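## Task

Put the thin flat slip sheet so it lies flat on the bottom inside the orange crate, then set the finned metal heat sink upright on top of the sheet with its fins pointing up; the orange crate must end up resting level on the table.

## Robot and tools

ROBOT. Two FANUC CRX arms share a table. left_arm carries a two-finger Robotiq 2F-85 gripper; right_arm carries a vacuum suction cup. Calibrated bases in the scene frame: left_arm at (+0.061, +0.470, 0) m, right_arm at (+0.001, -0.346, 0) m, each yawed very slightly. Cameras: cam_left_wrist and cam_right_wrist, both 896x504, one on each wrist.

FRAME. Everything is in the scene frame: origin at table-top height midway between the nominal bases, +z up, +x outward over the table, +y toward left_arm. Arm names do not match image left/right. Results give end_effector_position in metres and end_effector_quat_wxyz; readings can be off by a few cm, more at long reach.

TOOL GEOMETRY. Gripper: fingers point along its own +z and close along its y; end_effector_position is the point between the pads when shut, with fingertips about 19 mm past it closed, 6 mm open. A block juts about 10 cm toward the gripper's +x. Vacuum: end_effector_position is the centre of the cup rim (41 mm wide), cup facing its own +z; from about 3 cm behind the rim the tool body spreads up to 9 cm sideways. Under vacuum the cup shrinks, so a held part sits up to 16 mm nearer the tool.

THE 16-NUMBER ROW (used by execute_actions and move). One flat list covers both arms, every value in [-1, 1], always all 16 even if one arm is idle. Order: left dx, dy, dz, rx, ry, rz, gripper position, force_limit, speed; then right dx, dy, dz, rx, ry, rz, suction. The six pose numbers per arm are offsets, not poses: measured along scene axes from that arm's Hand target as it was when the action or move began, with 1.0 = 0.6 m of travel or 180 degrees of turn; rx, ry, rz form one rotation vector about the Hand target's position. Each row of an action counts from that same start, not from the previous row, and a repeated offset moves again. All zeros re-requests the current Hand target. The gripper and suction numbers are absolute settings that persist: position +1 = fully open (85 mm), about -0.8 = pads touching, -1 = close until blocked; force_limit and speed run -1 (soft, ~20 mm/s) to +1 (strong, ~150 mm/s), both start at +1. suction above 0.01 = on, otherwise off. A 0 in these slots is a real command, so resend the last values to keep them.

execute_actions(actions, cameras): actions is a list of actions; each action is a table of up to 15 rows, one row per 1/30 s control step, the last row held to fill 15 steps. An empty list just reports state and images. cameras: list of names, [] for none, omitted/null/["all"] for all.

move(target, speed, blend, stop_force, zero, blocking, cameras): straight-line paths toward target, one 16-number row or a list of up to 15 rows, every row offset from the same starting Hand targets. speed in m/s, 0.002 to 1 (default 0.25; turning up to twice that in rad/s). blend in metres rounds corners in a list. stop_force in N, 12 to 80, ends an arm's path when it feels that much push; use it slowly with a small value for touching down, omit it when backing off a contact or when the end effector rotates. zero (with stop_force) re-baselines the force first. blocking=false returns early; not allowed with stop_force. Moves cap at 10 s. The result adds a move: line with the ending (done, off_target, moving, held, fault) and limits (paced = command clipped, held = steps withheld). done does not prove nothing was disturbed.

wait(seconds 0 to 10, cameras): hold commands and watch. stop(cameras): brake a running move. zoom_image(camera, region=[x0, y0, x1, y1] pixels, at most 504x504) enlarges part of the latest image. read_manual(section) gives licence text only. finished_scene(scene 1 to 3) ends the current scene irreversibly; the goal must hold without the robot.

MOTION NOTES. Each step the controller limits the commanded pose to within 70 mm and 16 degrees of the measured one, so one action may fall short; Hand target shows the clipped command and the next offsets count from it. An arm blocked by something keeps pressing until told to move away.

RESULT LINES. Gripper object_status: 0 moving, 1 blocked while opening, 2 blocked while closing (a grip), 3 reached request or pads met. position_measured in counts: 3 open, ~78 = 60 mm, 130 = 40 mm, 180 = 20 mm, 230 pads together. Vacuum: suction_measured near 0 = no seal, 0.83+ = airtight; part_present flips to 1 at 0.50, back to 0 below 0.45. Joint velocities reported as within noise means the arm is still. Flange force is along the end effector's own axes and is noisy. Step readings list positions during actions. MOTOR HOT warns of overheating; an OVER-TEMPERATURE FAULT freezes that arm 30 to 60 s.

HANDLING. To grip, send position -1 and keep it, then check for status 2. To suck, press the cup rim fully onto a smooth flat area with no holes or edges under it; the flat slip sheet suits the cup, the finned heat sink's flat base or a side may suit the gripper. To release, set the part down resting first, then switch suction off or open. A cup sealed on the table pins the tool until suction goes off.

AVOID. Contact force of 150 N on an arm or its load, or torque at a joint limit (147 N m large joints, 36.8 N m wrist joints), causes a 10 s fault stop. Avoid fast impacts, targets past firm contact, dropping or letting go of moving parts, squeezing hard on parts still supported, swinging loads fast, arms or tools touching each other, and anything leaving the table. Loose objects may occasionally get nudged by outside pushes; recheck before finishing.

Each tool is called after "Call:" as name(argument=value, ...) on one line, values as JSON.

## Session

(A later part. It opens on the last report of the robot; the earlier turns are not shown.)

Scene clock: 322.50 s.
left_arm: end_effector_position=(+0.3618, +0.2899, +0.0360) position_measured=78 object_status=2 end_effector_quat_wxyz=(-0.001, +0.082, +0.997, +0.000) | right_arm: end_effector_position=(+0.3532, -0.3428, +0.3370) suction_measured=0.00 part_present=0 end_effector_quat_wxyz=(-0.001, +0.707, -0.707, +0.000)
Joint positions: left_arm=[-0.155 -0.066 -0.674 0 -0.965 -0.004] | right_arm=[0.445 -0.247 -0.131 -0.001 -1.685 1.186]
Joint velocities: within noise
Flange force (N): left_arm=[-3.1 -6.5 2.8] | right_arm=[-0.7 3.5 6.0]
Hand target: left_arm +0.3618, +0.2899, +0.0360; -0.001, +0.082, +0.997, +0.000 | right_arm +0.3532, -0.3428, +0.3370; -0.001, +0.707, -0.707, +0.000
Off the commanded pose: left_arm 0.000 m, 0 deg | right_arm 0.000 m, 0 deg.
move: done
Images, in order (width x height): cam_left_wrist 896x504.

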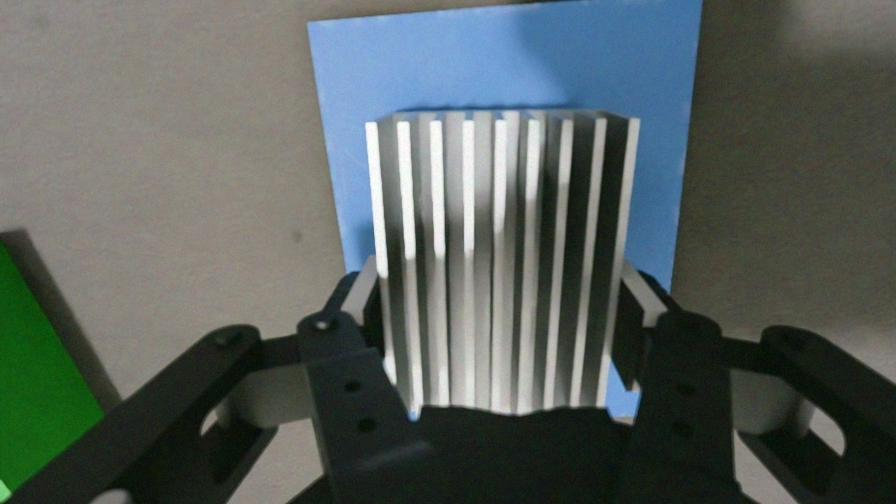

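Call:
move(target=[0,0,0.05,0,0,0,-1,-0.8,-1,0,0,0,0,0,0,0], speed=0.05, cameras=["cam_left_wrist"])

Scene clock: 330.80 s.
left_arm: end_effector_position=(+0.3618, +0.2899, +0.0660) position_measured=78 object_status=2 end_effector_quat_wxyz=(-0.001, +0.082, +0.997, +0.000) | right_arm: end_effector_position=(+0.3532, -0.3428, +0.3370) suction_measured=0.00 part_present=0 end_effector_quat_wxyz=(-0.001, +0.707, -0.707, +0.000)
Joint positions: left_arm=[-0.155 -0.115 -0.636 0 -1.052 -0.004] | right_arm=[0.445 -0.247 -0.131 -0.001 -1.685 1.186]
Joint velocities: within noise
Flange force (N): left_arm=[-0.3 -5.4 1.9] | right_arm=[-0.8 4.0 5.7]
Hand target: left_arm +0.3618, +0.2899, +0.0660; -0.001, +0.082, +0.997, +0.000 | right_arm +0.3532, -0.3428, +0.3370; -0.001, +0.707, -0.707, +0.000
Off the commanded pose: left_arm 0.000 m, 0 deg | right_arm 0.000 m, 0 deg.
move: done
Images, in order (width x height): cam_left_wrist 896x504.

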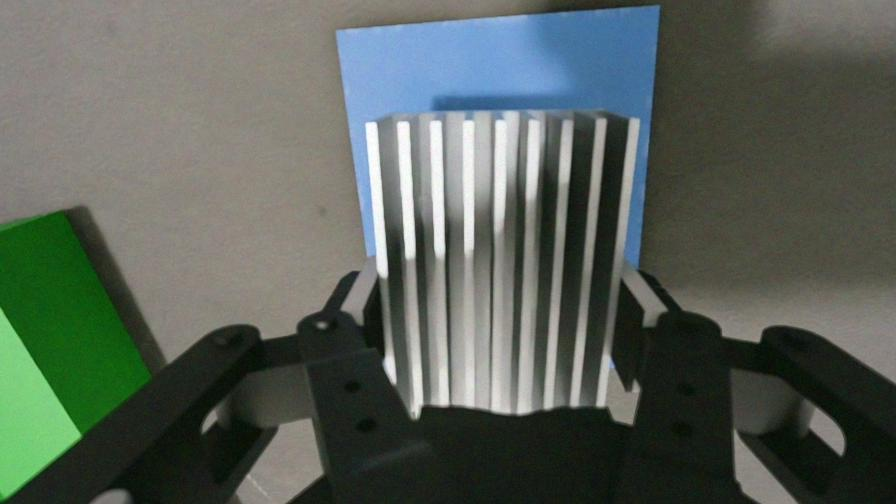

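Call:
move(target=[[0,0,0.13,0,0,0,-1,-0.8,-1,0,0,0,0,0,0,0],[0.085,-0.635,0.14,0,0,0.06,-1,-0.8,-1,-0.1,-0.1,0,0,0,0,0]], speed=0.2, cameras=["cam_left_wrist"])

Scene clock: 342.83 s.
left_arm: end_effector_position=(+0.4128, -0.0911, +0.1500) position_measured=78 object_status=2 end_effector_quat_wxyz=(-0.001, -0.012, +1.000, +0.000) | right_arm: end_effector_position=(+0.2932, -0.4028, +0.3370) suction_measured=0.00 part_present=0 end_effector_quat_wxyz=(-0.001, +0.707, -0.707, +0.000)
Joint positions: left_arm=[-0.807 0.58 0.426 0.002 -1.419 0.837] | right_arm=[0.317 -0.393 -0.233 -0.001 -1.729 1.313]
Joint velocities: within noise
Flange force (N): left_arm=[3.8 0.8 2.0] | right_arm=[-1.6 3.9 5.7]
Hand target: left_arm +0.4128, -0.0911, +0.1500; -0.001, -0.012, +1.000, +0.000 | right_arm +0.2932, -0.4028, +0.3370; -0.001, +0.707, -0.707, +0.000
Off the commanded pose: left_arm 0.000 m, 0 deg | right_arm 0.000 m, 0 deg.
move: done
Images, in order (width x height): cam_left_wrist 896x504.

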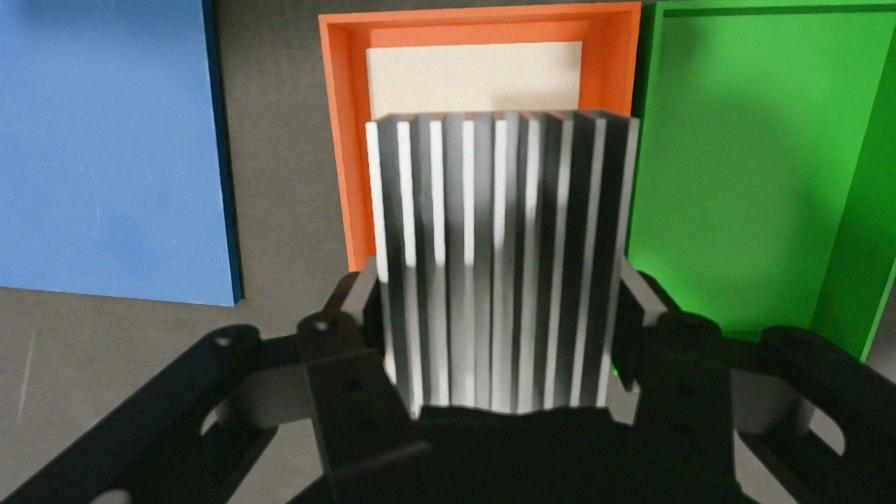

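Call:
move(target=[0.0133,-0.008,-0.167,0,0,0,-1,-0.8,-1,0,0,0,0,0,0,0], speed=0.15, cameras=["cam_left_wrist"])

Call:
move(target=[0,0,-0.07,0,0,0,-1,-0.8,-1,0,0,0,0,0,0,0], speed=0.015, stop_force=12, cameras=["cam_left_wrist"])

Scene clock: 371.80 s.
left_arm: end_effector_position=(+0.4208, -0.0959, +0.0498) position_measured=78 object_status=2 end_effector_quat_wxyz=(-0.001, -0.012, +1.000, +0.000) | right_arm: end_effector_position=(+0.2932, -0.4028, +0.3370) suction_measured=0.00 part_present=0 end_effector_quat_wxyz=(-0.001, +0.707, -0.707, +0.000)
Joint positions: left_arm=[-0.804 0.666 0.321 0.002 -1.228 0.833] | right_arm=[0.317 -0.393 -0.233 -0.001 -1.729 1.313]
Joint velocities: within noise
Flange force (N): left_arm=[3.3 0.4 1.1] | right_arm=[-1.6 3.9 6.1]
Hand target: left_arm +0.4208, -0.0959, +0.0498; -0.001, -0.012, +1.000, +0.000 | right_arm +0.2932, -0.4028, +0.3370; -0.001, +0.707, -0.707, +0.000
Off the commanded pose: left_arm 0.000 m, 0 deg | right_arm 0.000 m, 0 deg.
move: done
Images, in order (width x height): cam_left_wrist 896x504.

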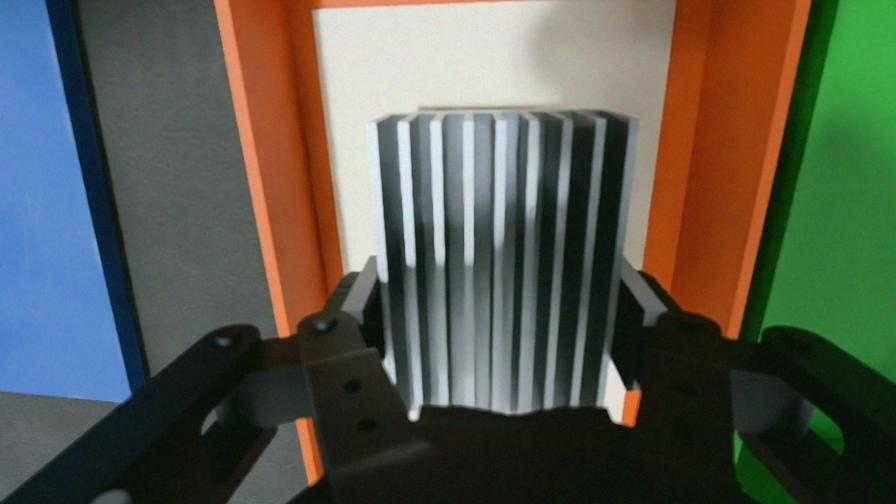

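Scene clock: 373.90 s.
left_arm: end_effector_position=(+0.4208, -0.0960, +0.0278) position_measured=78 object_status=2 end_effector_quat_wxyz=(-0.001, -0.012, +1.000, +0.000) | right_arm: end_effector_position=(+0.2932, -0.4028, +0.3370) suction_measured=0.00 part_present=0 end_effector_quat_wxyz=(-0.001, +0.707, -0.707, +0.000)
Joint positions: left_arm=[-0.804 0.686 0.299 0.002 -1.185 0.833] | right_arm=[0.317 -0.393 -0.233 -0.001 -1.729 1.313]
Joint velocities: within noise
Flange force (N): left_arm=[3.2 3.0 -21.2] | right_arm=[-1.8 3.8 5.7]
Hand target: left_arm +0.4208, -0.0960, +0.0278; -0.001, -0.012, +1.000, +0.000 (not the last commanded pose) | right_arm +0.2932, -0.4028, +0.3370; -0.001, +0.707, -0.707, +0.000
Off the commanded pose: left_arm 0.020 m, 0 deg | right_arm 0.000 m, 0 deg.
move: contact (left_arm)
Images, in order (width x height): cam_left_wrist 896x504.

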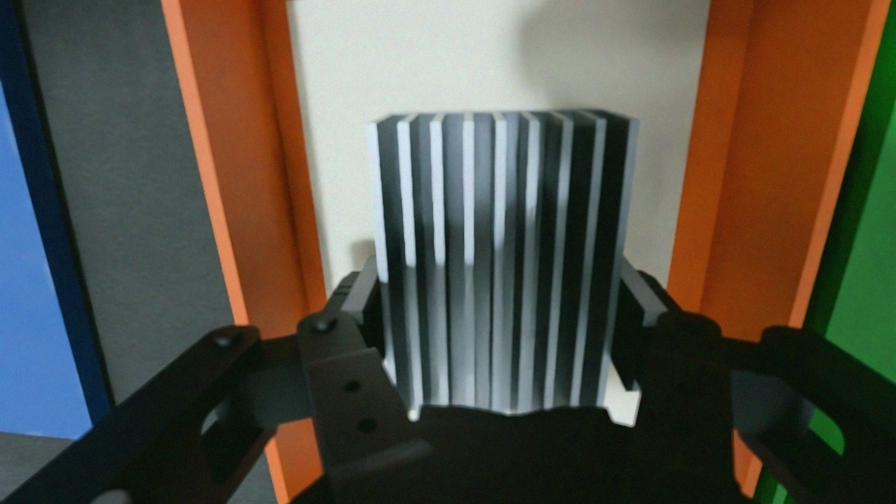

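Call:
execute_actions(actions=[[[0,0,0,0,0,0,0.62,-0.8,-1,0,0,0,0,0,0,0]],[[0,0,0,0,0,0,0.62,-0.8,-1,0,0,0,0,0,0,0]]], cameras=["cam_left_wrist"])

Call:
move(target=[0,0,0.25,0,0,0,0.62,-0.8,-1,0,0,0,0,0,0,0], speed=0.1, cameras=["cam_left_wrist"])

Scene clock: 380.80 s.
left_arm: end_effector_position=(+0.4208, -0.0960, +0.0278) position_measured=50 object_status=3 end_effector_quat_wxyz=(-0.001, -0.012, +1.000, +0.000) | right_arm: end_effector_position=(+0.2932, -0.4028, +0.3370) suction_measured=0.00 part_present=0 end_effector_quat_wxyz=(-0.001, +0.707, -0.707, +0.000)
Joint positions: left_arm=[-0.804 0.686 0.299 0.002 -1.185 0.833] | right_arm=[0.317 -0.393 -0.233 -0.001 -1.729 1.313]
Joint velocities: within noise
Flange force (N): left_arm=[2.6 -0.9 -1.3] | right_arm=[-1.9 4.3 6.0]
Flange force at the end of the 1st action (N): left_arm=[2.9 -0.3 -1.2] | right_arm=[-1.3 4.1 6.0]
Hand target: left_arm +0.4208, -0.0960, +0.0278; -0.001, -0.012, +1.000, +0.000 | right_arm +0.2932, -0.4028, +0.3370; -0.001, +0.707, -0.707, +0.000
Off the commanded pose: left_arm 0.000 m, 0 deg | right_arm 0.000 m, 0 deg.
Step readings (end_effector_position of left_arm | right_arm; steps 1 to 15: 1st action; 16 to 30: 2nd action):
0: (+0.4208, -0.0960, +0.0278) | (+0.2932, -0.4028, +0.3370)
1: (+0.4208, -0.0960, +0.0278) | (+0.2932, -0.4028, +0.3370)
2: (+0.4208, -0.0960, +0.0278) | (+0.2932, -0.4028, +0.3370)
4: (+0.4208, -0.0958, +0.0275) | (+0.2932, -0.4028, +0.3370)
8: (+0.4208, -0.0958, +0.0275) | (+0.2932, -0.4028, +0.3370)
15: (+0.4208, -0.0959, +0.0277) | (+0.2932, -0.4028, +0.3370)
16: (+0.4208, -0.0959, +0.0277) | (+0.2932, -0.4028, +0.3370)
17: (+0.4208, -0.0959, +0.0277) | (+0.2932, -0.4028, +0.3370)
19: (+0.4208, -0.0959, +0.0278) | (+0.2932, -0.4028, +0.3370)
23: (+0.4208, -0.0959, +0.0278) | (+0.2932, -0.4028, +0.3370)
30: (+0.4208, -0.0960, +0.0278) | (+0.2932, -0.4028, +0.3370)
Images, in order (width x height): cam_left_wrist 896x504.

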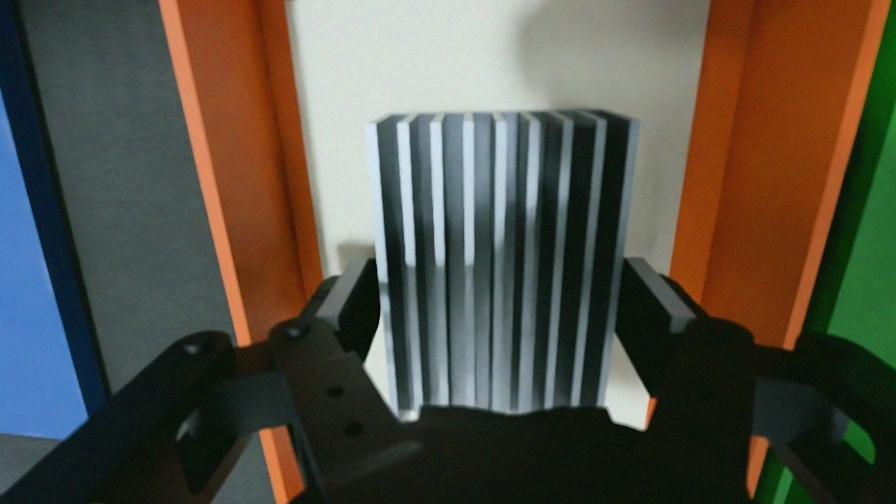

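Scene clock: 382.73 s.
left_arm: end_effector_position=(+0.4208, -0.0960, +0.1778) position_measured=50 object_status=3 end_effector_quat_wxyz=(-0.001, -0.012, +1.000, +0.000) | right_arm: end_effector_position=(+0.2932, -0.4028, +0.3370) suction_measured=0.00 part_present=0 end_effector_quat_wxyz=(-0.001, +0.707, -0.707, +0.000)
Joint positions: left_arm=[-0.804 0.594 0.513 0.002 -1.491 0.833] | right_arm=[0.317 -0.393 -0.233 -0.001 -1.729 1.313]
Joint velocities: within noise
Flange force (N): left_arm=[3.8 1.3 0.0] | right_arm=[-1.7 4.2 6.0]
Hand target: left_arm +0.4208, -0.0960, +0.1778; -0.001, -0.012, +1.000, +0.000 | right_arm +0.2932, -0.4028, +0.3370; -0.001, +0.707, -0.707, +0.000
Off the commanded pose: left_arm 0.000 m, 0 deg | right_arm 0.000 m, 0 deg.
move: done
Images, in order (width x height): cam_left_wrist 896x504.

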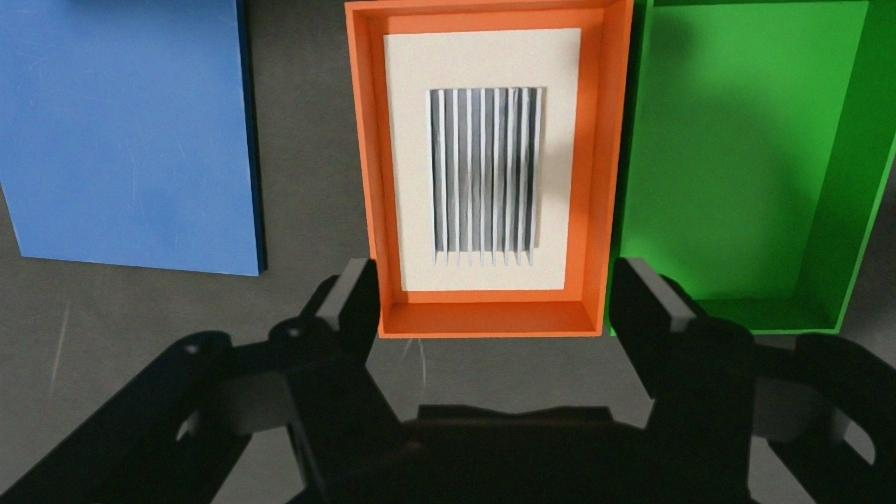

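Perfect. Done.

Call:
finished_scene(scene=1)

The scene is finished: the task was done.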